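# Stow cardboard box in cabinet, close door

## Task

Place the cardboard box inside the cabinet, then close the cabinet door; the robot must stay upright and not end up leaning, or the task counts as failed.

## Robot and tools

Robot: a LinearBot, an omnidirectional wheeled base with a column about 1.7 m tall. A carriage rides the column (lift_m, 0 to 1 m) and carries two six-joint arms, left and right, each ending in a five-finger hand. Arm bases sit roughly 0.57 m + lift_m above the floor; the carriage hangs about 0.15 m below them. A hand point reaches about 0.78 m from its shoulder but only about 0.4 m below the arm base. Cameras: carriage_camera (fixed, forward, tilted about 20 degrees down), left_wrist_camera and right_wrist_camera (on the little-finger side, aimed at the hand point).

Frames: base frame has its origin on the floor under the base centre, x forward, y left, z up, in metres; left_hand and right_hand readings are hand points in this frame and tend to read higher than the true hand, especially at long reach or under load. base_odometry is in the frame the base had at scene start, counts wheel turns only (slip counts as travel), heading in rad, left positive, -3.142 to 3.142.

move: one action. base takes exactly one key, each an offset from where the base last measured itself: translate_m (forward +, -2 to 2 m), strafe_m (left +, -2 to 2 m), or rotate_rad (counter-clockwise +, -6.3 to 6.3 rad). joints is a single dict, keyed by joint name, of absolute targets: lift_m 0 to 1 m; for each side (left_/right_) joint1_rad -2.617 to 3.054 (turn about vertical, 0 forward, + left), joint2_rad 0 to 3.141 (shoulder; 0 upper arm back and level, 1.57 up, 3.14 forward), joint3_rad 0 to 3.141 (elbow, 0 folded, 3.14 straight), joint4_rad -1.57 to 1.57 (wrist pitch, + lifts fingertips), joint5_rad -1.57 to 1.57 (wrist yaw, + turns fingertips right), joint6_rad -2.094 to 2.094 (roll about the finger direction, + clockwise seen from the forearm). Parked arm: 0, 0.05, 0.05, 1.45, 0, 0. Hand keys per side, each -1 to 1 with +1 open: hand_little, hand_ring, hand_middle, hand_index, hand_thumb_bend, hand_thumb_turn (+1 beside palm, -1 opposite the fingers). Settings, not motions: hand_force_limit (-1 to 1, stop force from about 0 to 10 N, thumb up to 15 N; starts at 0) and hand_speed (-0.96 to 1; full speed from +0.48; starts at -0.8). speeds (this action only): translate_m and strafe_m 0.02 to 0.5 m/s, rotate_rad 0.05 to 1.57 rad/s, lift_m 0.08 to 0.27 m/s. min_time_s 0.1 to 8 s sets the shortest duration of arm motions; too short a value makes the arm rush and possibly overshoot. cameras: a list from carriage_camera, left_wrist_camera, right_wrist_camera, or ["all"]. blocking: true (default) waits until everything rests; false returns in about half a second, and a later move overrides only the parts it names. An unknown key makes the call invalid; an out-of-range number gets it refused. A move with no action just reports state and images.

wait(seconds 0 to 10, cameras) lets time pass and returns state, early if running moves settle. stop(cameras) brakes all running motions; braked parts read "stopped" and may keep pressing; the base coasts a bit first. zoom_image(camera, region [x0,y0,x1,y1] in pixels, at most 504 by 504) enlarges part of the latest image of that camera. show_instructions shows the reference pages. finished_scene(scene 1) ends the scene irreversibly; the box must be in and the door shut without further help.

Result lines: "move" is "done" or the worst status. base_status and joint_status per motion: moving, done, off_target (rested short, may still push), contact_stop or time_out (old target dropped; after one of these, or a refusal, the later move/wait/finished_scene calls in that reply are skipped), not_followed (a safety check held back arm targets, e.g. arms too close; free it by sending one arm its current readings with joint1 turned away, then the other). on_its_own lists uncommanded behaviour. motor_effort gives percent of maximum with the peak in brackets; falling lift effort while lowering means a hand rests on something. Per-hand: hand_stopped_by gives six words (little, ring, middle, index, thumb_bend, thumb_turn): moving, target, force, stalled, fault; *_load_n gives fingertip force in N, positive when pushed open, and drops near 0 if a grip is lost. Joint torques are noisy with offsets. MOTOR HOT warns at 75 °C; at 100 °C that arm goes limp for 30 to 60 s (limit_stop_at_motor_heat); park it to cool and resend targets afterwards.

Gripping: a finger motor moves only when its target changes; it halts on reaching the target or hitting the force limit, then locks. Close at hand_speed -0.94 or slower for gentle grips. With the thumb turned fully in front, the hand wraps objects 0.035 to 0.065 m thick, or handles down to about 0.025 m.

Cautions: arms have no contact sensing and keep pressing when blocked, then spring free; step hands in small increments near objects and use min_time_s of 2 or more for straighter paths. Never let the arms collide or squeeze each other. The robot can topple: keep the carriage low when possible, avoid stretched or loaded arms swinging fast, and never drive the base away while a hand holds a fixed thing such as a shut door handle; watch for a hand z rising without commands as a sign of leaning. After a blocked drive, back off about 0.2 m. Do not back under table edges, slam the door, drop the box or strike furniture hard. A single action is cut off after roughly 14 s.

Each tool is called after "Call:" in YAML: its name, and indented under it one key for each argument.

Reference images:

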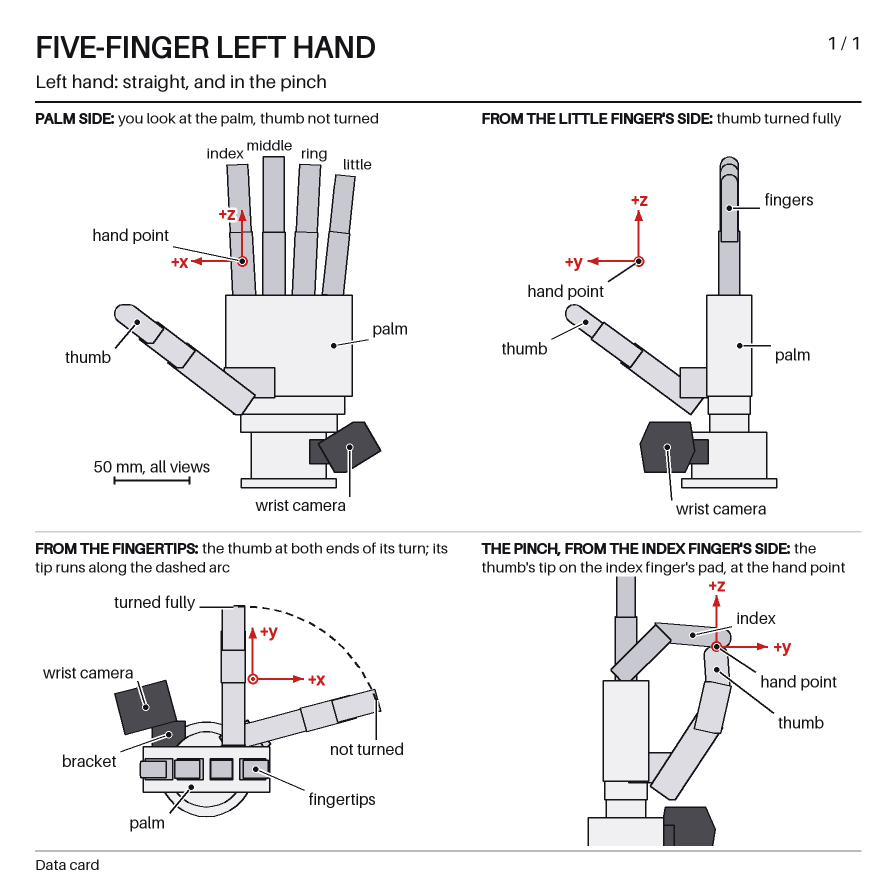

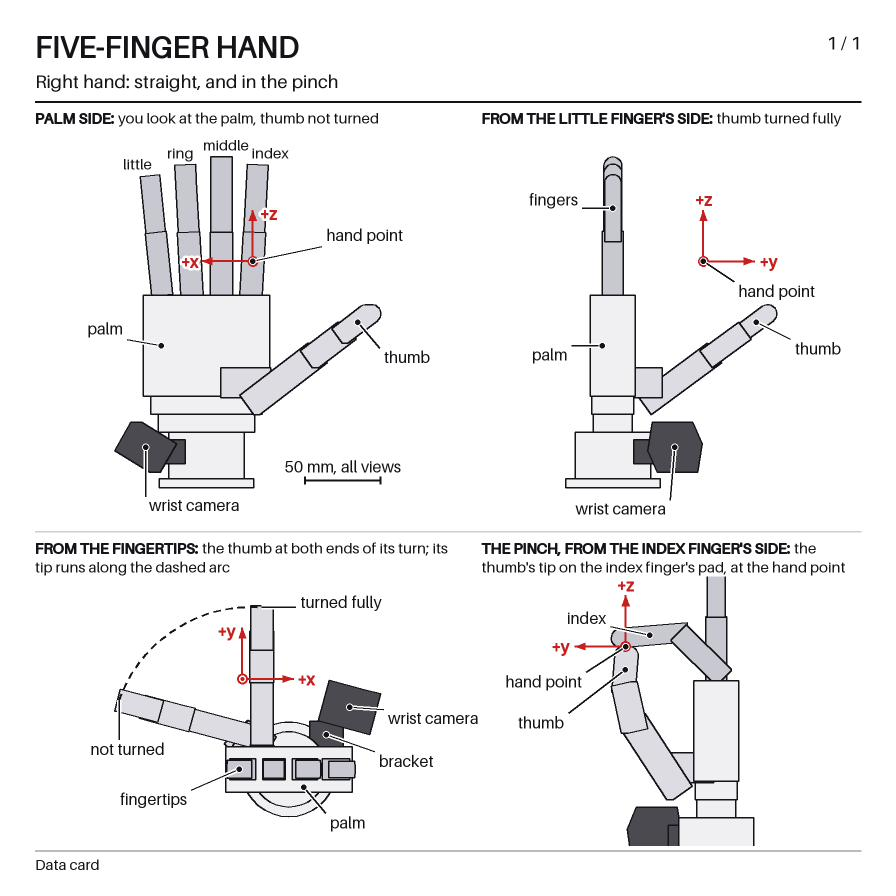

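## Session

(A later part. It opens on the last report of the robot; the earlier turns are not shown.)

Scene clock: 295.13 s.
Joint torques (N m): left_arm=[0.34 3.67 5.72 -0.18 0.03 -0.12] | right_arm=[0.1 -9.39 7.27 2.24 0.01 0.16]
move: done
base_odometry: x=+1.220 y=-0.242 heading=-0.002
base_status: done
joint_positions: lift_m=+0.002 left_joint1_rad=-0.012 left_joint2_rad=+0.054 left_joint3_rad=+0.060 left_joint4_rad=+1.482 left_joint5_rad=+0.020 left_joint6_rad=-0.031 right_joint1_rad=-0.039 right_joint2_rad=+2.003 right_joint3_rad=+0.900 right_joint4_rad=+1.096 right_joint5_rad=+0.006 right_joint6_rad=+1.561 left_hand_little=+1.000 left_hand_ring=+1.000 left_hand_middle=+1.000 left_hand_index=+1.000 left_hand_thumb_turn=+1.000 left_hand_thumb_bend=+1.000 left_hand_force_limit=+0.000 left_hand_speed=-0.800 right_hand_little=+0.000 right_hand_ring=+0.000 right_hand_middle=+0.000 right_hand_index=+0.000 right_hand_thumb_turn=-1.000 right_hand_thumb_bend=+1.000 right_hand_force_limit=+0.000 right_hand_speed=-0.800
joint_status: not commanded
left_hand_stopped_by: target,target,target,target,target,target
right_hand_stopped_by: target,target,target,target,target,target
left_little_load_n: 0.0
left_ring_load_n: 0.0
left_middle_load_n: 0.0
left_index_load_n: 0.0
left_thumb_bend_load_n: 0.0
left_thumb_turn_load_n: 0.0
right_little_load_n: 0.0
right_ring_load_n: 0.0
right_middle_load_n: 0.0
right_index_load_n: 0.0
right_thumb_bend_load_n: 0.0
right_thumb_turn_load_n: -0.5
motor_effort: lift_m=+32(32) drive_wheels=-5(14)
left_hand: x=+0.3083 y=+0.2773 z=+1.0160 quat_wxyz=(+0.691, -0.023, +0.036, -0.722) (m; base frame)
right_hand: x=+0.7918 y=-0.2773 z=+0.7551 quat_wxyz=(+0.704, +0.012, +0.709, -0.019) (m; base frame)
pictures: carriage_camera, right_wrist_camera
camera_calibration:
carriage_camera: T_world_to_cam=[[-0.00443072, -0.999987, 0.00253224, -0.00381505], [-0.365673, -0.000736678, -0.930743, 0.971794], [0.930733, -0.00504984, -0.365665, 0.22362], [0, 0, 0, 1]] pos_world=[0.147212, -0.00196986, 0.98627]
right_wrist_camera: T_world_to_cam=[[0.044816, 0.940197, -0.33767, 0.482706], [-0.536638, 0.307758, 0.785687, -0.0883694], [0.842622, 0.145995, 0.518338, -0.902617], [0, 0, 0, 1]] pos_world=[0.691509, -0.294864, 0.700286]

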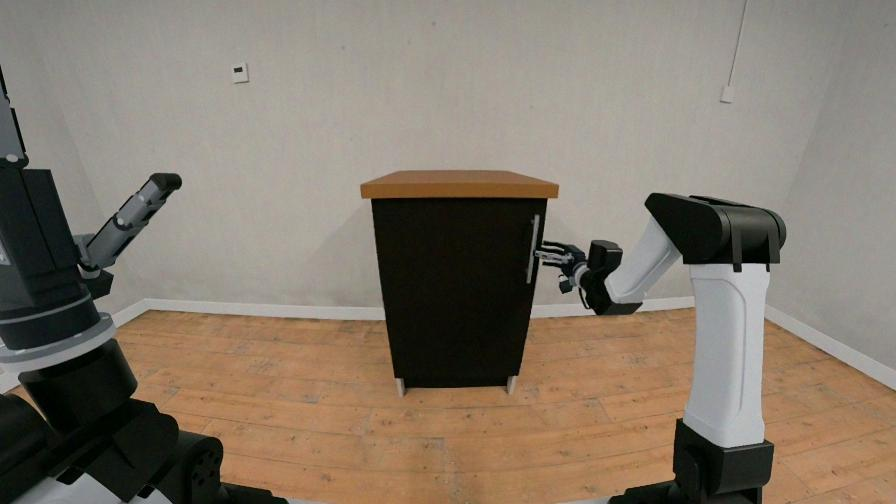

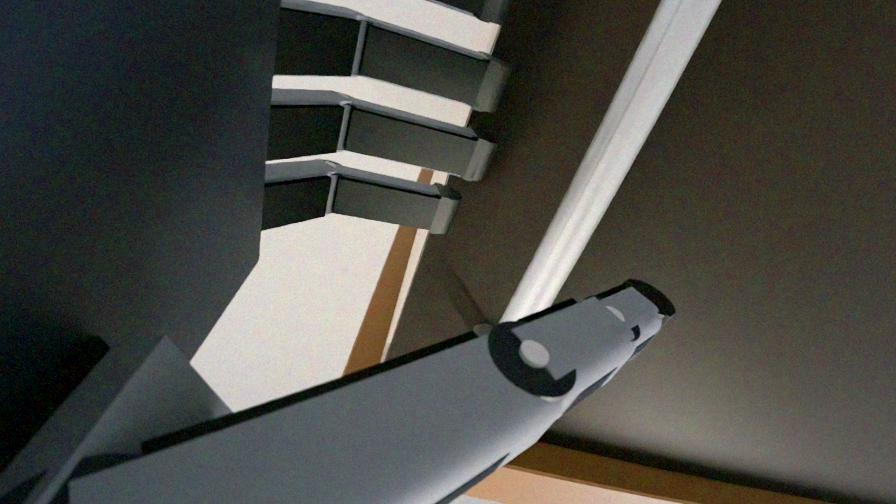

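Call:
move:
  base: {"translate_m": 0.013}
  speeds: {"translate_m": 0.05}

Call:
move:
  joints: {"right_joint1_rad": 0.0}
  cameras: ["carriage_camera", "right_wrist_camera"]

Call:
zoom_image:
  camera: "carriage_camera"
  region: [500, 180, 620, 300]

Call:
zoom_image:
  camera: "right_wrist_camera"
  region: [250, 0, 650, 300]

Scene clock: 307.87 s.
Joint torques (N m): left_arm=[0.17 3.6 5.68 -0.16 0.05 -0.1] | right_arm=[0.23 -9.29 7.27 2.24 0.05 0.16]
move: done
base_odometry: x=+1.233 y=-0.242 heading=-0.002
base_status: done
joint_positions: lift_m=+0.002 left_joint1_rad=-0.012 left_joint2_rad=+0.054 left_joint3_rad=+0.060 left_joint4_rad=+1.482 left_joint5_rad=+0.020 left_joint6_rad=-0.031 right_joint1_rad=-0.040 right_joint2_rad=+2.003 right_joint3_rad=+0.900 right_joint4_rad=+1.095 right_joint5_rad=+0.004 right_joint6_rad=+1.561 left_hand_little=+1.000 left_hand_ring=+1.000 left_hand_middle=+1.000 left_hand_index=+1.000 left_hand_thumb_turn=+1.000 left_hand_thumb_bend=+1.000 left_hand_force_limit=+0.000 left_hand_speed=-0.800 right_hand_little=+0.000 right_hand_ring=+0.000 right_hand_middle=-0.001 right_hand_index=+0.000 right_hand_thumb_turn=-1.000 right_hand_thumb_bend=+1.000 right_hand_force_limit=+0.000 right_hand_speed=-0.800
joint_status: not commanded
left_hand_stopped_by: target,target,target,target,target,target
right_hand_stopped_by: target,target,target,target,target,target
left_little_load_n: 0.0
left_ring_load_n: 0.0
left_middle_load_n: 0.0
left_index_load_n: 0.0
left_thumb_bend_load_n: 0.0
left_thumb_turn_load_n: -0.5
right_little_load_n: 0.0
right_ring_load_n: 0.5
right_middle_load_n: -6.5
right_index_load_n: 0.0
right_thumb_bend_load_n: 0.0
right_thumb_turn_load_n: 0.0
motor_effort: lift_m=+32(32) drive_wheels=+4(13)
left_hand: x=+0.3083 y=+0.2773 z=+1.0160 quat_wxyz=(+0.691, -0.023, +0.036, -0.722) (m; base frame)
right_hand: x=+0.7917 y=-0.2776 z=+0.7549 quat_wxyz=(+0.704, +0.012, +0.710, -0.019) (m; base frame)
pictures: none

Scene clock: 308.40 s.
Joint torques (N m): left_arm=[0.29 3.71 5.67 -0.16 0.07 -0.11] | right_arm=[3.1 -9.32 7.28 2.24 -0.1 0.13]
move: off_target
base_odometry: x=+1.233 y=-0.242 heading=-0.002
base_status: not commanded
joint_positions: lift_m=+0.002 left_joint1_rad=-0.012 left_joint2_rad=+0.054 left_joint3_rad=+0.060 left_joint4_rad=+1.482 left_joint5_rad=+0.020 left_joint6_rad=-0.031 right_joint1_rad=-0.032 right_joint2_rad=+2.003 right_joint3_rad=+0.900 right_joint4_rad=+1.095 right_joint5_rad=+0.015 right_joint6_rad=+1.563 left_hand_little=+1.000 left_hand_ring=+1.000 left_hand_middle=+1.000 left_hand_index=+1.000 left_hand_thumb_turn=+1.000 left_hand_thumb_bend=+1.000 left_hand_force_limit=+0.000 left_hand_speed=-0.800 right_hand_little=+0.000 right_hand_ring=+0.000 right_hand_middle=-0.001 right_hand_index=+0.000 right_hand_thumb_turn=-1.000 right_hand_thumb_bend=+1.000 right_hand_force_limit=+0.000 right_hand_speed=-0.800
joint_status: right_joint1_rad off_target (ended at -0.032, target +0.000)
left_hand_stopped_by: target,target,target,target,target,target
right_hand_stopped_by: target,target,target,target,target,target
left_little_load_n: 0.0
left_ring_load_n: 0.0
left_middle_load_n: 0.0
left_index_load_n: 0.0
left_thumb_bend_load_n: 0.0
left_thumb_turn_load_n: 0.0
right_little_load_n: 0.0
right_ring_load_n: 0.0
right_middle_load_n: -10.0
right_index_load_n: -1.5
right_thumb_bend_load_n: 0.0
right_thumb_turn_load_n: -0.5
motor_effort: lift_m=+32(32) drive_wheels=+5(5)
left_hand: x=+0.3083 y=+0.2773 z=+1.0160 quat_wxyz=(+0.691, -0.023, +0.036, -0.722) (m; base frame)
right_hand: x=+0.7920 y=-0.2755 z=+0.7551 quat_wxyz=(+0.704, +0.014, +0.710, -0.020) (m; base frame)
pictures: carriage_camera, right_wrist_camera
camera_calibration:
carriage_camera: T_world_to_cam=[[-0.00443072, -0.999987, 0.00253224, -0.00381505], [-0.365673, -0.000736678, -0.930743, 0.971794], [0.930733, -0.00504984, -0.365665, 0.22362], [0, 0, 0, 1]] pos_world=[0.147212, -0.00196986, 0.98627]
right_wrist_camera: T_world_to_cam=[[0.0471281, 0.940816, -0.335625, 0.477742], [-0.535332, 0.30746, 0.786694, -0.0905556], [0.843326, 0.142596, 0.518139, -0.904387], [0, 0, 0, 1]] pos_world=[0.691701, -0.292664, 0.70018]

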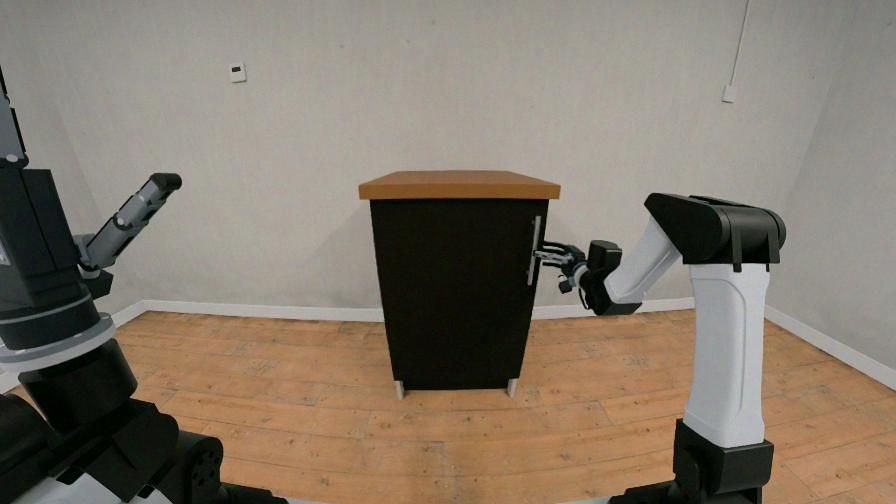

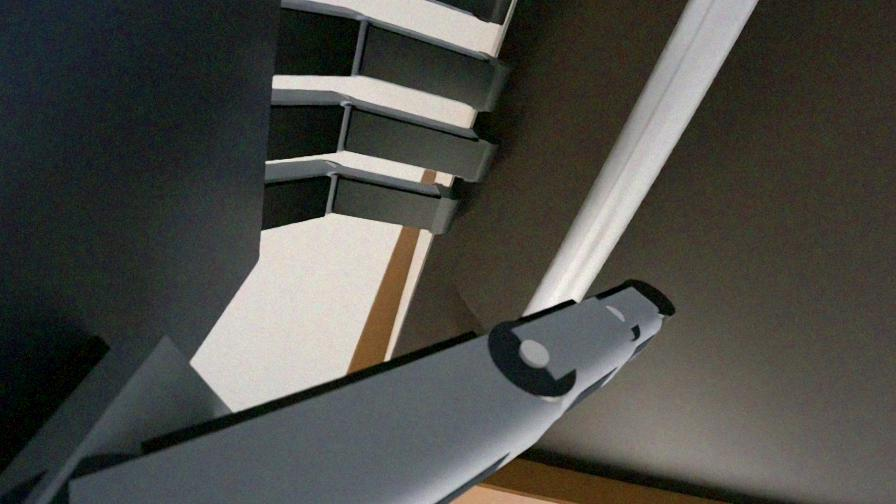

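Scaled by 4.200 from the camera's 896x504 image, which has a finer 1280x720 frame.

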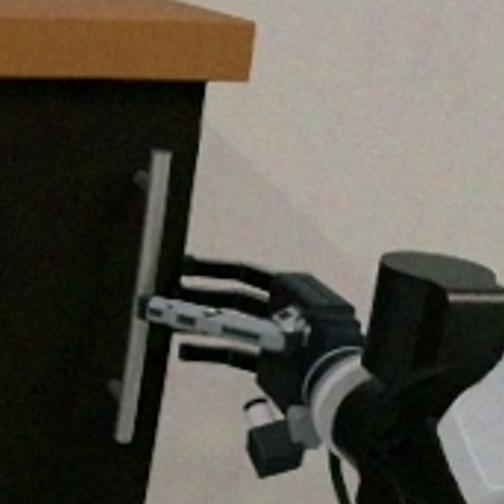

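Scaled by 1.260 from the camera's 896x504 image, which has a finer 1280x720 frame.

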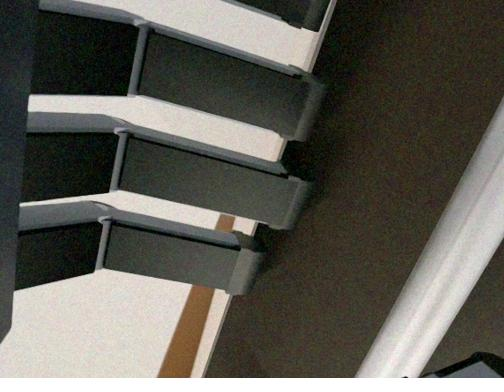

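Call:
move:
  joints: {"right_joint1_rad": -0.04}

Call:
move:
  base: {"translate_m": -0.005}
  speeds: {"translate_m": 0.03}

Call:
move:
  joints: {"right_joint1_rad": 0.0}
  cameras: ["carriage_camera", "right_wrist_camera"]

Call:
zoom_image:
  camera: "right_wrist_camera"
  region: [250, 0, 650, 300]

Scene clock: 320.23 s.
Joint torques (N m): left_arm=[0.24 3.54 5.6 -0.15 -0.01 -0.11] | right_arm=[0.17 -9.33 7.28 2.25 0.01 0.13]
move: done
base_odometry: x=+1.233 y=-0.242 heading=-0.002
base_status: not commanded
joint_positions: lift_m=+0.002 left_joint1_rad=-0.012 left_joint2_rad=+0.054 left_joint3_rad=+0.060 left_joint4_rad=+1.482 left_joint5_rad=+0.020 left_joint6_rad=-0.031 right_joint1_rad=-0.039 right_joint2_rad=+2.003 right_joint3_rad=+0.900 right_joint4_rad=+1.095 right_joint5_rad=+0.006 right_joint6_rad=+1.563 left_hand_little=+1.000 left_hand_ring=+1.000 left_hand_middle=+1.000 left_hand_index=+1.000 left_hand_thumb_turn=+1.000 left_hand_thumb_bend=+1.000 left_hand_force_limit=+0.000 left_hand_speed=-0.800 right_hand_little=+0.000 right_hand_ring=+0.000 right_hand_middle=-0.001 right_hand_index=+0.000 right_hand_thumb_turn=-1.000 right_hand_thumb_bend=+1.000 right_hand_force_limit=+0.000 right_hand_speed=-0.800
joint_status: all done
left_hand_stopped_by: target,target,target,target,target,target
right_hand_stopped_by: target,target,target,target,target,target
left_little_load_n: 0.0
left_ring_load_n: 0.0
left_middle_load_n: 0.0
left_index_load_n: 0.0
left_thumb_bend_load_n: 0.0
left_thumb_turn_load_n: 0.0
right_little_load_n: 0.0
right_ring_load_n: 0.0
right_middle_load_n: -7.0
right_index_load_n: 0.0
right_thumb_bend_load_n: 0.0
right_thumb_turn_load_n: -0.5
motor_effort: lift_m=+32(32) drive_wheels=+5(5)
left_hand: x=+0.3083 y=+0.2773 z=+1.0160 quat_wxyz=(+0.691, -0.023, +0.036, -0.722) (m; base frame)
right_hand: x=+0.7918 y=-0.2778 z=+0.7550 quat_wxyz=(+0.704, +0.013, +0.710, -0.019) (m; base frame)
pictures: none

Scene clock: 320.90 s.
Joint torques (N m): left_arm=[0.31 3.44 5.86 -0.19 0.03 -0.1] | right_arm=[0.2 -9.4 7.24 2.24 0.02 0.13]
move: done
base_odometry: x=+1.228 y=-0.242 heading=-0.002
base_status: done
joint_positions: lift_m=+0.002 left_joint1_rad=-0.012 left_joint2_rad=+0.054 left_joint3_rad=+0.060 left_joint4_rad=+1.482 left_joint5_rad=+0.020 left_joint6_rad=-0.031 right_joint1_rad=-0.039 right_joint2_rad=+2.003 right_joint3_rad=+0.900 right_joint4_rad=+1.094 right_joint5_rad=+0.005 right_joint6_rad=+1.563 left_hand_little=+1.000 left_hand_ring=+1.000 left_hand_middle=+1.000 left_hand_index=+1.000 left_hand_thumb_turn=+1.000 left_hand_thumb_bend=+1.000 left_hand_force_limit=+0.000 left_hand_speed=-0.800 right_hand_little=+0.000 right_hand_ring=+0.000 right_hand_middle=+0.000 right_hand_index=+0.000 right_hand_thumb_turn=-1.000 right_hand_thumb_bend=+1.000 right_hand_force_limit=+0.000 right_hand_speed=-0.800
joint_status: not commanded
left_hand_stopped_by: target,target,target,target,target,target
right_hand_stopped_by: target,target,target,target,target,target
left_little_load_n: 0.0
left_ring_load_n: 0.0
left_middle_load_n: 0.0
left_index_load_n: 0.0
left_thumb_bend_load_n: 0.0
left_thumb_turn_load_n: 0.0
right_little_load_n: 0.0
right_ring_load_n: 0.0
right_middle_load_n: 0.0
right_index_load_n: 0.0
right_thumb_bend_load_n: 0.0
right_thumb_turn_load_n: 0.0
motor_effort: lift_m=+32(32) drive_wheels=+2(12)
left_hand: x=+0.3081 y=+0.2773 z=+1.0161 quat_wxyz=(+0.691, -0.022, +0.036, -0.722) (m; base frame)
right_hand: x=+0.7918 y=-0.2775 z=+0.7548 quat_wxyz=(+0.704, +0.013, +0.710, -0.018) (m; base frame)
pictures: none

Scene clock: 321.53 s.
Joint torques (N m): left_arm=[0.21 3.58 5.61 -0.21 0.04 -0.14] | right_arm=[0.23 -9.32 7.28 2.26 0.04 0.13]
move: done
base_odometry: x=+1.228 y=-0.242 heading=-0.002
base_status: not commanded
joint_positions: lift_m=+0.002 left_joint1_rad=-0.012 left_joint2_rad=+0.054 left_joint3_rad=+0.060 left_joint4_rad=+1.482 left_joint5_rad=+0.020 left_joint6_rad=-0.031 right_joint1_rad=+0.000 right_joint2_rad=+2.003 right_joint3_rad=+0.900 right_joint4_rad=+1.094 right_joint5_rad=+0.003 right_joint6_rad=+1.563 left_hand_little=+1.000 left_hand_ring=+1.000 left_hand_middle=+1.000 left_hand_index=+1.000 left_hand_thumb_turn=+1.000 left_hand_thumb_bend=+1.000 left_hand_force_limit=+0.000 left_hand_speed=-0.800 right_hand_little=+0.000 right_hand_ring=+0.000 right_hand_middle=+0.000 right_hand_index=+0.000 right_hand_thumb_turn=-1.000 right_hand_thumb_bend=+1.000 right_hand_force_limit=+0.000 right_hand_speed=-0.800
joint_status: all done
left_hand_stopped_by: target,target,target,target,target,target
right_hand_stopped_by: target,target,target,target,target,target
left_little_load_n: 0.0
left_ring_load_n: 0.0
left_middle_load_n: 0.0
left_index_load_n: 0.0
left_thumb_bend_load_n: 0.0
left_thumb_turn_load_n: 0.0
right_little_load_n: 0.0
right_ring_load_n: 0.0
right_middle_load_n: 0.0
right_index_load_n: 0.0
right_thumb_bend_load_n: 0.0
right_thumb_turn_load_n: -0.5
motor_effort: lift_m=+32(32) drive_wheels=+1(3)
left_hand: x=+0.3081 y=+0.2773 z=+1.0161 quat_wxyz=(+0.691, -0.022, +0.036, -0.722) (m; base frame)
right_hand: x=+0.7898 y=-0.2548 z=+0.7548 quat_wxyz=(+0.704, -0.002, +0.710, -0.004) (m; base frame)
pictures: carriage_camera, right_wrist_camera
camera_calibration:
carriage_camera: T_world_to_cam=[[-0.00443072, -0.999987, 0.00253224, -0.00381505], [-0.365673, -0.000736678, -0.930743, 0.971794], [0.930733, -0.00504984, -0.365665, 0.22362], [0, 0, 0, 1]] pos_world=[0.147212, -0.00196986, 0.98627]
right_wrist_camera: T_world_to_cam=[[0.00476118, 0.942022, -0.335517, 0.491999], [-0.547625, 0.283193, 0.787342, -0.0949217], [0.83671, 0.179989, 0.517224, -0.889887], [0, 0, 0, 1]] pos_world=[0.690254, -0.276423, 0.700081]

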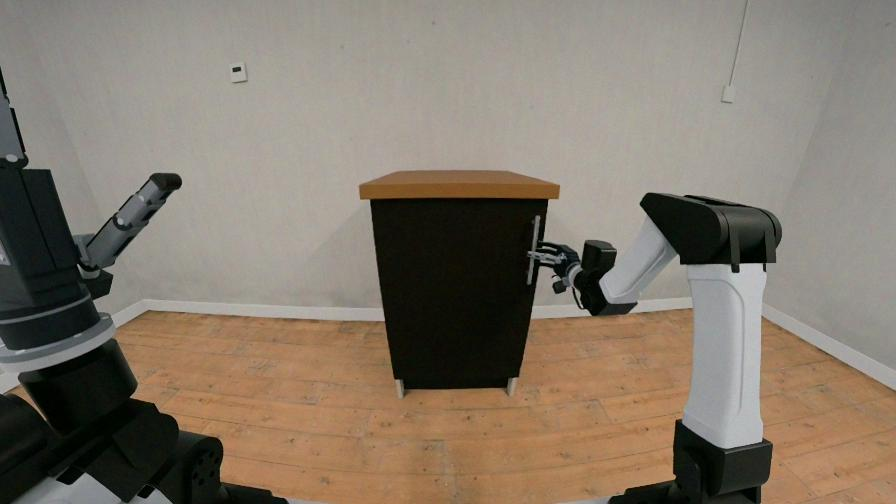

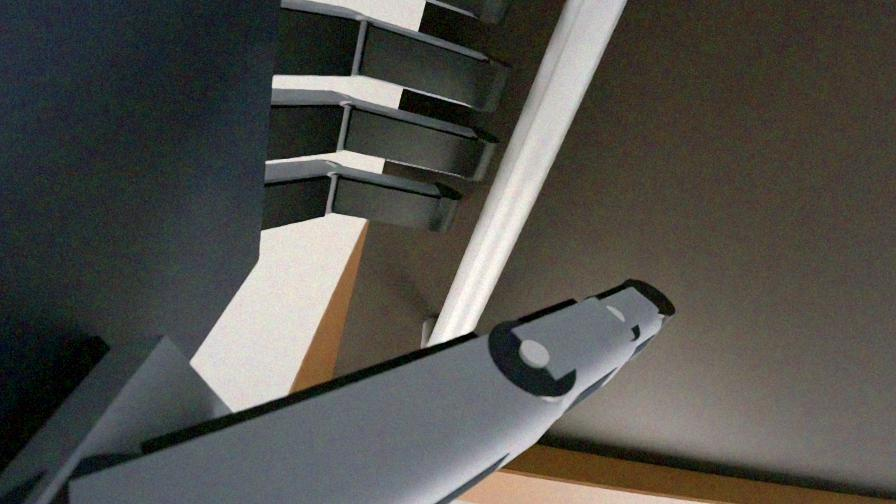

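Scaled by 1.260 from the camera's 896x504 image, which has a finer 1280x720 frame.

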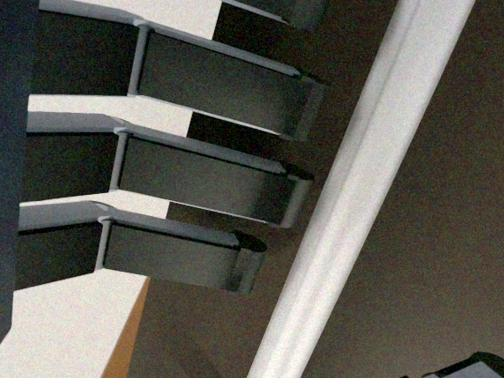

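Free of friction now. Slide further.

Call:
move:
  joints: {"right_joint1_rad": 0.03}
  cameras: ["right_wrist_camera"]

Call:
zoom_image:
  camera: "right_wrist_camera"
  region: [250, 0, 650, 300]

Scene clock: 324.60 s.
Joint torques (N m): left_arm=[0.39 3.63 5.67 -0.12 -0.04 -0.1] | right_arm=[0.4 -9.33 7.28 2.26 0.04 0.13]
move: done
base_odometry: x=+1.228 y=-0.242 heading=-0.002
base_status: not commanded
joint_positions: lift_m=+0.002 left_joint1_rad=-0.012 left_joint2_rad=+0.054 left_joint3_rad=+0.060 left_joint4_rad=+1.482 left_joint5_rad=+0.020 left_joint6_rad=-0.031 right_joint1_rad=+0.028 right_joint2_rad=+2.003 right_joint3_rad=+0.900 right_joint4_rad=+1.094 right_joint5_rad=+0.003 right_joint6_rad=+1.563 left_hand_little=+1.000 left_hand_ring=+1.000 left_hand_middle=+1.000 left_hand_index=+1.000 left_hand_thumb_turn=+1.000 left_hand_thumb_bend=+1.000 left_hand_force_limit=+0.000 left_hand_speed=-0.800 right_hand_little=+0.000 right_hand_ring=+0.000 right_hand_middle=+0.000 right_hand_index=+0.000 right_hand_thumb_turn=-1.000 right_hand_thumb_bend=+1.000 right_hand_force_limit=+0.000 right_hand_speed=-0.800
joint_status: all done
left_hand_stopped_by: target,target,target,target,target,target
right_hand_stopped_by: target,target,target,target,target,target
left_little_load_n: 0.0
left_ring_load_n: 0.0
left_middle_load_n: 0.0
left_index_load_n: 0.0
left_thumb_bend_load_n: 0.0
left_thumb_turn_load_n: 0.0
right_little_load_n: 0.0
right_ring_load_n: 0.0
right_middle_load_n: 0.0
right_index_load_n: 0.0
right_thumb_bend_load_n: 0.0
right_thumb_turn_load_n: -0.5
motor_effort: lift_m=+32(32) drive_wheels=+1(2)
left_hand: x=+0.3081 y=+0.2773 z=+1.0161 quat_wxyz=(+0.691, -0.022, +0.036, -0.722) (m; base frame)
right_hand: x=+0.7878 y=-0.2390 z=+0.7548 quat_wxyz=(+0.704, -0.012, +0.710, +0.006) (m; base frame)
pictures: right_wrist_camera
camera_calibration:
right_wrist_camera: T_world_to_cam=[[-0.0218412, 0.941754, -0.335592, 0.498195], [-0.555423, 0.267675, 0.787309, -0.0979738], [0.831281, 0.203591, 0.517226, -0.881154], [0, 0, 0, 1]] pos_world=[0.688951, -0.263557, 0.700081]

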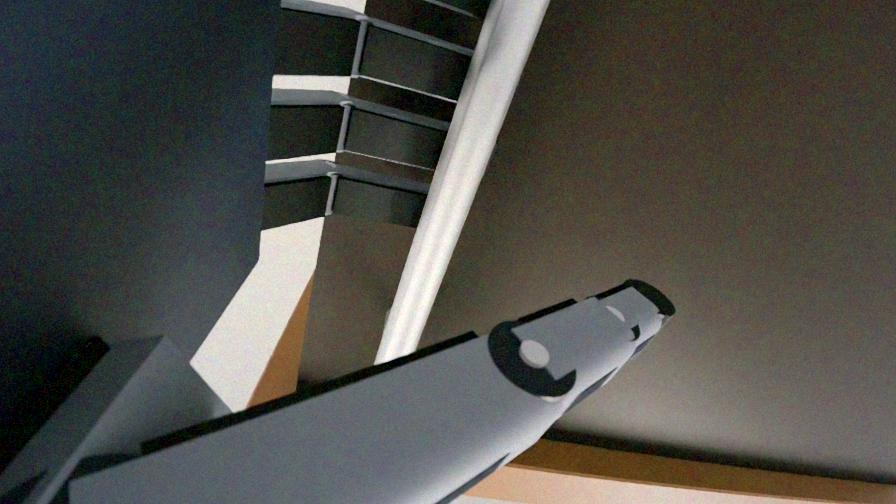

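Scaled by 1.260 from the camera's 896x504 image, which has a finer 1280x720 frame.

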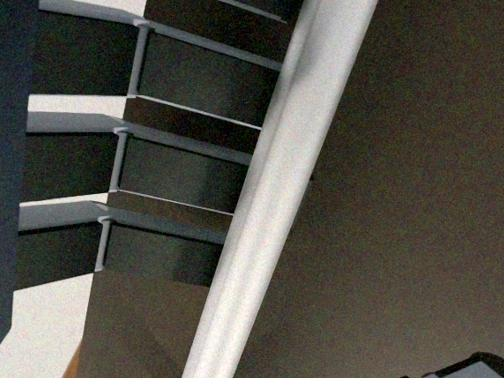

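Call:
move:
  joints: {"right_joint1_rad": 0.045, "right_hand_little": -0.5, "right_hand_ring": -0.5, "right_hand_middle": -0.5, "right_hand_index": -0.5}
  cameras: ["right_wrist_camera"]

Scene clock: 333.37 s.
Joint torques (N m): left_arm=[0.25 3.69 5.6 -0.18 0.07 -0.05] | right_arm=[0.84 -9.87 6.58 2.38 -0.13 0.13]
move: off_target
base_odometry: x=+1.228 y=-0.242 heading=-0.002
base_status: not commanded
joint_positions: lift_m=+0.002 left_joint1_rad=-0.012 left_joint2_rad=+0.054 left_joint3_rad=+0.060 left_joint4_rad=+1.482 left_joint5_rad=+0.020 left_joint6_rad=-0.031 right_joint1_rad=+0.038 right_joint2_rad=+2.008 right_joint3_rad=+0.909 right_joint4_rad=+1.083 right_joint5_rad=+0.019 right_joint6_rad=+1.563 left_hand_little=+1.000 left_hand_ring=+1.000 left_hand_middle=+1.000 left_hand_index=+1.000 left_hand_thumb_turn=+1.000 left_hand_thumb_bend=+1.000 left_hand_force_limit=+0.000 left_hand_speed=-0.800 right_hand_little=-0.349 right_hand_ring=-0.329 right_hand_middle=-0.385 right_hand_index=-0.421 right_hand_thumb_turn=-1.000 right_hand_thumb_bend=+1.000 right_hand_force_limit=+0.000 right_hand_speed=-0.800
joint_status: right_hand_little off_target (ended at -0.349, target -0.500); right_hand_ring off_target (ended at -0.329, target -0.500); right_hand_middle off_target (ended at -0.385, target -0.500); right_hand_index off_target (ended at -0.421, target -0.500); the others done
left_hand_stopped_by: target,target,target,target,target,target
right_hand_stopped_by: force,force,force,force,target,target
left_little_load_n: 0.0
left_ring_load_n: 0.0
left_middle_load_n: 0.0
left_index_load_n: 0.0
left_thumb_bend_load_n: 0.0
left_thumb_turn_load_n: 0.0
right_little_load_n: 0.0
right_ring_load_n: 0.0
right_middle_load_n: 0.0
right_index_load_n: 10.0
right_thumb_bend_load_n: 0.0
right_thumb_turn_load_n: -0.5
motor_effort: lift_m=+32(32) drive_wheels=-2(3)
left_hand: x=+0.3081 y=+0.2773 z=+1.0161 quat_wxyz=(+0.691, -0.022, +0.036, -0.722) (m; base frame)
right_hand: x=+0.7902 y=-0.2363 z=+0.7529 quat_wxyz=(+0.701, -0.010, +0.713, +0.004) (m; base frame)
pictures: right_wrist_camera
camera_calibration:
right_wrist_camera: T_world_to_cam=[[-0.0185257, 0.941737, -0.335839, 0.492599], [-0.547987, 0.271389, 0.791239, -0.10379], [0.836282, 0.198693, 0.511032, -0.883183], [0, 0, 0, 1]] pos_world=[0.69084, -0.260249, 0.698891]

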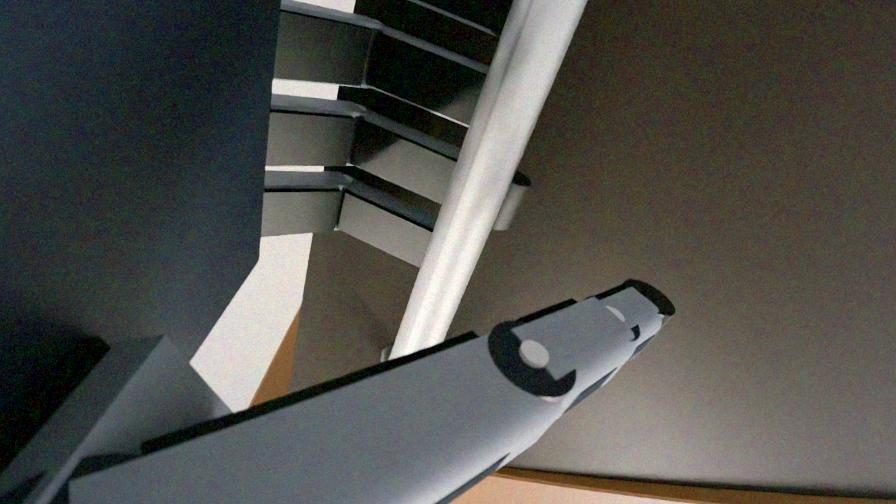

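Hooked. Pull with a slow base reverse.

Call:
move:
  base: {"translate_m": -0.06}
  speeds: {"translate_m": 0.05}
  cameras: ["carriage_camera", "right_wrist_camera"]

Scene clock: 338.03 s.
Joint torques (N m): left_arm=[0.32 3.79 5.65 -0.14 0.03 -0.06] | right_arm=[-1.89 -10.65 5.65 2.41 -0.89 0.12]
move: done
base_odometry: x=+1.168 y=-0.242 heading=-0.002
base_status: done
joint_positions: lift_m=+0.002 left_joint1_rad=-0.012 left_joint2_rad=+0.054 left_joint3_rad=+0.060 left_joint4_rad=+1.482 left_joint5_rad=+0.020 left_joint6_rad=-0.031 right_joint1_rad=+0.069 right_joint2_rad=+2.015 right_joint3_rad=+0.919 right_joint4_rad=+1.080 right_joint5_rad=+0.091 right_joint6_rad=+1.565 left_hand_little=+1.000 left_hand_ring=+1.000 left_hand_middle=+1.000 left_hand_index=+1.000 left_hand_thumb_turn=+1.000 left_hand_thumb_bend=+1.000 left_hand_force_limit=+0.000 left_hand_speed=-0.800 right_hand_little=-0.348 right_hand_ring=-0.329 right_hand_middle=-0.379 right_hand_index=-0.398 right_hand_thumb_turn=-1.000 right_hand_thumb_bend=+1.000 right_hand_force_limit=+0.000 right_hand_speed=-0.800
joint_status: not commanded
left_hand_stopped_by: target,target,target,target,target,target
right_hand_stopped_by: force,force,force,force,target,target
left_little_load_n: 0.0
left_ring_load_n: 0.0
left_middle_load_n: 0.0
left_index_load_n: 0.0
left_thumb_bend_load_n: 0.0
left_thumb_turn_load_n: 0.0
right_little_load_n: 9.0
right_ring_load_n: 7.5
right_middle_load_n: 31.5
right_index_load_n: 29.5
right_thumb_bend_load_n: 0.0
right_thumb_turn_load_n: 0.0
motor_effort: lift_m=+32(32) drive_wheels=+6(14)
left_hand: x=+0.3082 y=+0.2773 z=+1.0160 quat_wxyz=(+0.691, -0.023, +0.036, -0.722) (m; base frame)
right_hand: x=+0.7944 y=-0.2329 z=+0.7528 quat_wxyz=(+0.702, +0.005, +0.712, -0.010) (m; base frame)
pictures: carriage_camera, right_wrist_camera
camera_calibration:
carriage_camera: T_world_to_cam=[[-0.00443072, -0.999987, 0.00253224, -0.00381505], [-0.365673, -0.000736678, -0.930743, 0.971794], [0.930733, -0.00504984, -0.365665, 0.22362], [0, 0, 0, 1]] pos_world=[0.147212, -0.00196986, 0.98627]
right_wrist_camera: T_world_to_cam=[[0.0202319, 0.942111, -0.334689, 0.457811], [-0.537173, 0.292578, 0.791102, -0.106054], [0.843229, 0.163781, 0.511996, -0.901689], [0, 0, 0, 1]] pos_world=[0.694099, -0.2526, 0.698786]

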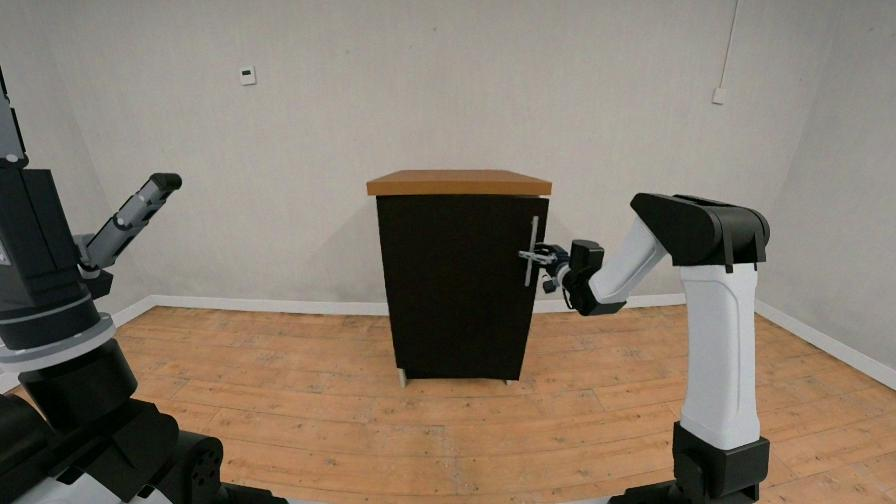

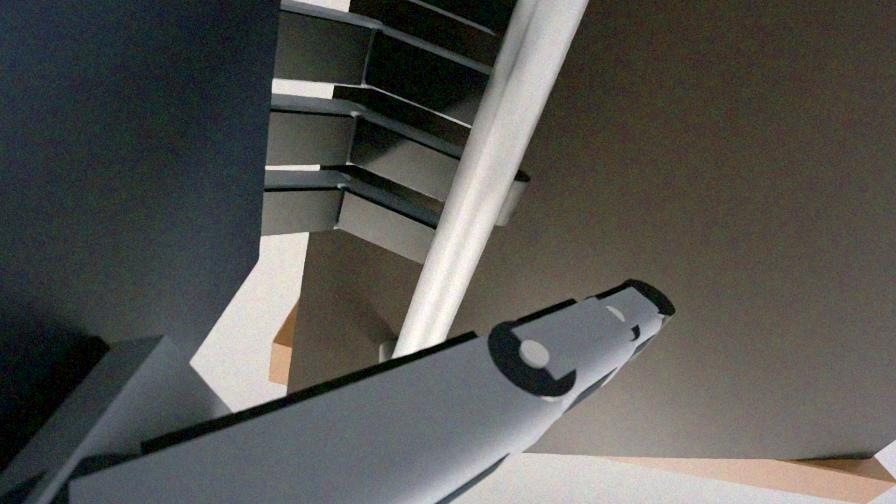

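Call:
move:
  base: {"translate_m": -0.08}
  speeds: {"translate_m": 0.05}
  joints: {"right_joint1_rad": 0.09, "right_joint5_rad": 0.25}
  min_time_s: 1.6
  cameras: ["carriage_camera", "right_wrist_camera"]

Scene clock: 347.47 s.
Joint torques (N m): left_arm=[0.27 3.69 5.68 -0.25 0.04 -0.08] | right_arm=[-4.9 -12.16 4.42 2.33 -0.38 -0.02]
move: off_target
base_odometry: x=+1.088 y=-0.242 heading=-0.002
base_status: done
joint_positions: lift_m=+0.002 left_joint1_rad=-0.012 left_joint2_rad=+0.054 left_joint3_rad=+0.060 left_joint4_rad=+1.482 left_joint5_rad=+0.020 left_joint6_rad=-0.031 right_joint1_rad=+0.147 right_joint2_rad=+2.029 right_joint3_rad=+0.934 right_joint4_rad=+1.085 right_joint5_rad=+0.292 right_joint6_rad=+1.576 left_hand_little=+1.000 left_hand_ring=+1.000 left_hand_middle=+1.000 left_hand_index=+1.000 left_hand_thumb_turn=+1.000 left_hand_thumb_bend=+1.000 left_hand_force_limit=+0.000 left_hand_speed=-0.800 right_hand_little=-0.347 right_hand_ring=-0.327 right_hand_middle=-0.348 right_hand_index=-0.365 right_hand_thumb_turn=-1.000 right_hand_thumb_bend=+1.000 right_hand_force_limit=+0.000 right_hand_speed=-0.800
joint_status: right_joint1_rad off_target (ended at +0.147, target +0.090); right_joint5_rad off_target (ended at +0.292, target +0.250)
left_hand_stopped_by: target,target,target,target,target,target
right_hand_stopped_by: force,force,force,force,target,target
left_little_load_n: 0.0
left_ring_load_n: 0.0
left_middle_load_n: 0.0
left_index_load_n: 0.0
left_thumb_bend_load_n: 0.0
left_thumb_turn_load_n: 0.0
right_little_load_n: 22.5
right_ring_load_n: 31.5
right_middle_load_n: 31.5
right_index_load_n: 29.0
right_thumb_bend_load_n: 0.0
right_thumb_turn_load_n: 0.0
motor_effort: lift_m=+32(32) drive_wheels=+4(18)
left_hand: x=+0.3083 y=+0.2773 z=+1.0160 quat_wxyz=(+0.691, -0.023, +0.036, -0.722) (m; base frame)
right_hand: x=+0.7999 y=-0.2279 z=+0.7531 quat_wxyz=(+0.702, +0.052, +0.709, -0.050) (m; base frame)
pictures: carriage_camera, right_wrist_camera
camera_calibration:
carriage_camera: T_world_to_cam=[[-0.00443072, -0.999987, 0.00253224, -0.00381505], [-0.365673, -0.000736678, -0.930743, 0.971794], [0.930733, -0.00504984, -0.365665, 0.22362], [0, 0, 0, 1]] pos_world=[0.147212, -0.00196986, 0.98627]
right_wrist_camera: T_world_to_cam=[[0.137609, 0.935135, -0.326475, 0.351451], [-0.502117, 0.34998, 0.790818, -0.119334], [0.853781, 0.0551048, 0.517707, -0.944816], [0, 0, 0, 1]] pos_world=[0.698383, -0.234826, 0.69825]

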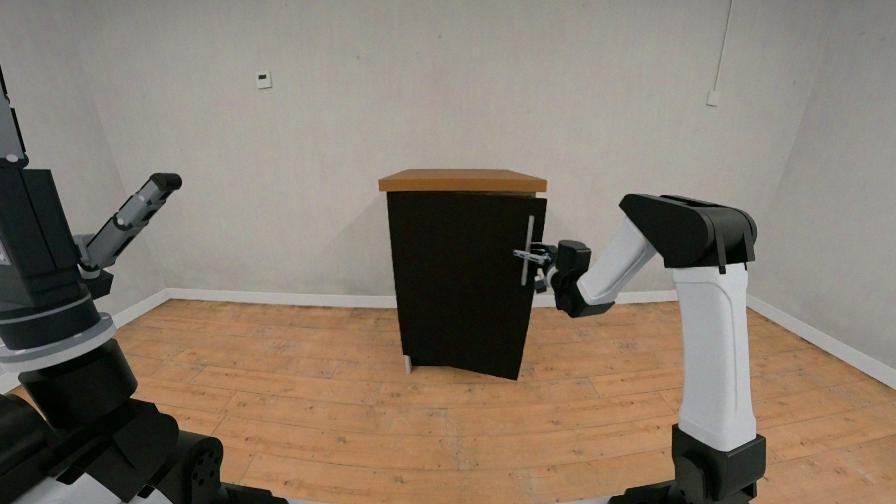

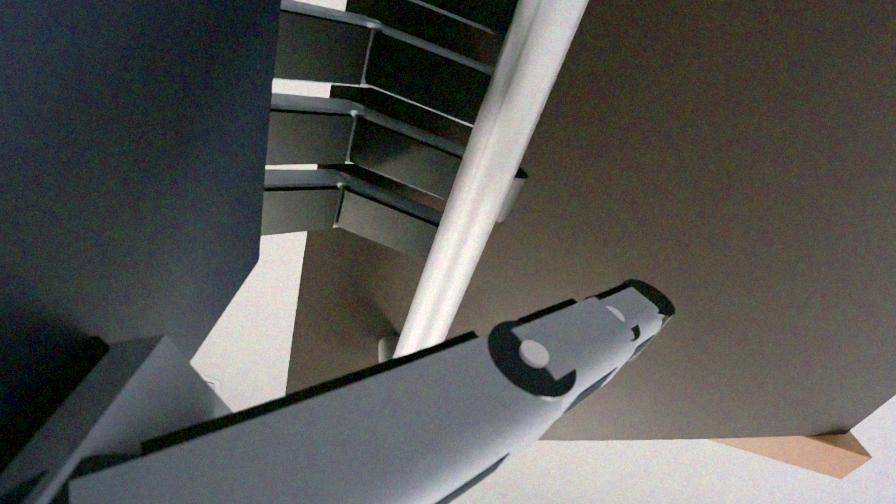

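Call:
move:
  joints: {"right_hand_little": -0.2, "right_hand_ring": -0.2, "right_hand_middle": -0.2, "right_hand_index": -0.2}

Call:
move:
  base: {"translate_m": -0.06}
  speeds: {"translate_m": 0.04}
  joints: {"right_joint1_rad": 0.24, "right_joint5_rad": 0.48}
  min_time_s: 1.8
  cameras: ["carriage_camera", "right_wrist_camera"]

Scene clock: 365.03 s.
Joint torques (N m): left_arm=[0.23 3.69 5.61 -0.18 0.02 -0.08] | right_arm=[0.55 -12.15 4.55 2.34 0.03 -0.01]
move: done
base_odometry: x=+1.088 y=-0.242 heading=-0.002
base_status: not commanded
joint_positions: lift_m=+0.002 left_joint1_rad=-0.012 left_joint2_rad=+0.054 left_joint3_rad=+0.060 left_joint4_rad=+1.482 left_joint5_rad=+0.020 left_joint6_rad=-0.031 right_joint1_rad=+0.086 right_joint2_rad=+2.029 right_joint3_rad=+0.934 right_joint4_rad=+1.085 right_joint5_rad=+0.255 right_joint6_rad=+1.575 left_hand_little=+1.000 left_hand_ring=+1.000 left_hand_middle=+1.000 left_hand_index=+1.000 left_hand_thumb_turn=+1.000 left_hand_thumb_bend=+1.000 left_hand_force_limit=+0.000 left_hand_speed=-0.800 right_hand_little=-0.200 right_hand_ring=-0.200 right_hand_middle=-0.200 right_hand_index=-0.200 right_hand_thumb_turn=-1.000 right_hand_thumb_bend=+1.000 right_hand_force_limit=+0.000 right_hand_speed=-0.800
joint_status: all done
left_hand_stopped_by: target,target,target,target,target,target
right_hand_stopped_by: target,target,target,target,target,target
left_little_load_n: 0.0
left_ring_load_n: 0.0
left_middle_load_n: -0.5
left_index_load_n: 0.0
left_thumb_bend_load_n: 0.0
left_thumb_turn_load_n: 0.0
right_little_load_n: -0.5
right_ring_load_n: 0.0
right_middle_load_n: 0.0
right_index_load_n: 0.0
right_thumb_bend_load_n: 0.0
right_thumb_turn_load_n: -0.5
on_its_own: right_joint1_rad moved -0.061 to your old target +0.090; right_joint5_rad moved -0.037 to your old target +0.250
motor_effort: lift_m=+32(32) drive_wheels=+1(4)
left_hand: x=+0.3083 y=+0.2773 z=+1.0160 quat_wxyz=(+0.691, -0.023, +0.036, -0.722) (m; base frame)
right_hand: x=+0.8033 y=-0.2556 z=+0.7530 quat_wxyz=(+0.701, +0.061, +0.708, -0.059) (m; base frame)
pictures: none

Scene clock: 367.13 s.
Joint torques (N m): left_arm=[0.12 3.82 5.76 -0.12 0.05 -0.05] | right_arm=[0.76 -12.01 4.51 2.27 0.21 -0.02]
move: done
base_odometry: x=+1.028 y=-0.242 heading=-0.002
base_status: done
joint_positions: lift_m=+0.002 left_joint1_rad=-0.012 left_joint2_rad=+0.054 left_joint3_rad=+0.060 left_joint4_rad=+1.481 left_joint5_rad=+0.020 left_joint6_rad=-0.031 right_joint1_rad=+0.234 right_joint2_rad=+2.029 right_joint3_rad=+0.934 right_joint4_rad=+1.085 right_joint5_rad=+0.470 right_joint6_rad=+1.575 left_hand_little=+1.000 left_hand_ring=+1.000 left_hand_middle=+1.000 left_hand_index=+1.000 left_hand_thumb_turn=+1.000 left_hand_thumb_bend=+1.000 left_hand_force_limit=+0.000 left_hand_speed=-0.800 right_hand_little=-0.200 right_hand_ring=-0.200 right_hand_middle=-0.200 right_hand_index=-0.200 right_hand_thumb_turn=-1.000 right_hand_thumb_bend=+1.000 right_hand_force_limit=+0.000 right_hand_speed=-0.800
joint_status: all done
left_hand_stopped_by: target,target,target,target,target,target
right_hand_stopped_by: target,target,target,target,target,target
left_little_load_n: 0.0
left_ring_load_n: 0.0
left_middle_load_n: 0.0
left_index_load_n: 0.0
left_thumb_bend_load_n: 0.5
left_thumb_turn_load_n: 0.0
right_little_load_n: 0.0
right_ring_load_n: 0.0
right_middle_load_n: 0.0
right_index_load_n: 0.0
right_thumb_bend_load_n: 0.0
right_thumb_turn_load_n: -0.5
motor_effort: lift_m=+32(32) drive_wheels=-1(11)
left_hand: x=+0.3084 y=+0.2773 z=+1.0160 quat_wxyz=(+0.691, -0.023, +0.036, -0.722) (m; base frame)
right_hand: x=+0.7958 y=-0.2143 z=+0.7531 quat_wxyz=(+0.699, +0.083, +0.706, -0.083) (m; base frame)
pictures: carriage_camera, right_wrist_camera
camera_calibration:
carriage_camera: T_world_to_cam=[[-0.00443072, -0.999987, 0.00253224, -0.00381505], [-0.365673, -0.000736678, -0.930743, 0.971794], [0.930733, -0.00504984, -0.365665, 0.22362], [0, 0, 0, 1]] pos_world=[0.147212, -0.00196986, 0.98627]
right_wrist_camera: T_world_to_cam=[[0.222299, 0.917972, -0.328497, 0.269759], [-0.46828, 0.396048, 0.789848, -0.142549], [0.855159, -0.0217542, 0.517909, -0.959724], [0, 0, 0, 1]] pos_world=[0.693996, -0.212053, 0.698256]

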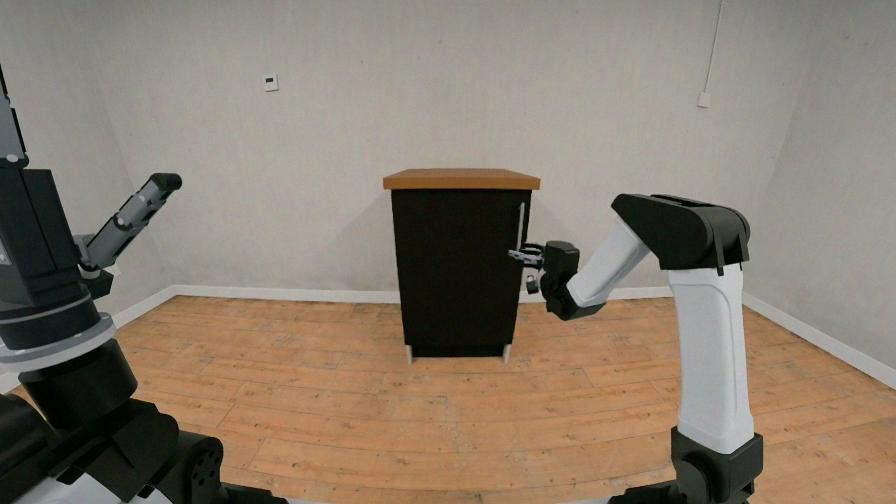

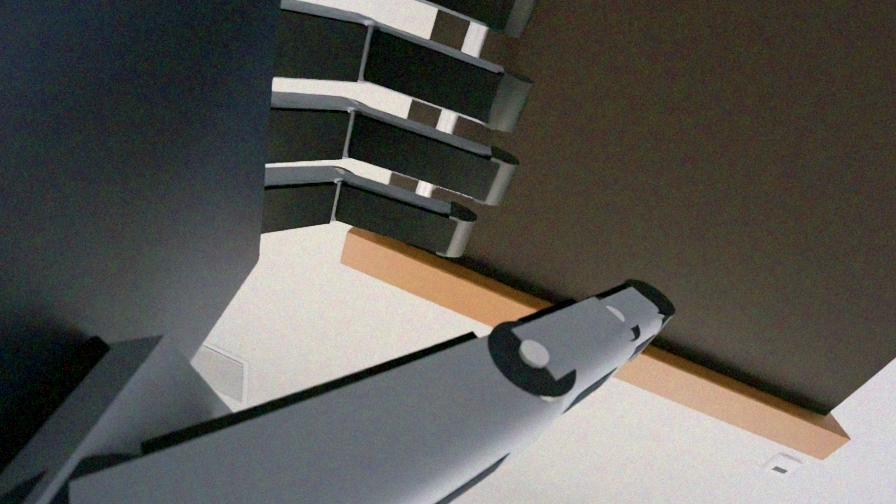

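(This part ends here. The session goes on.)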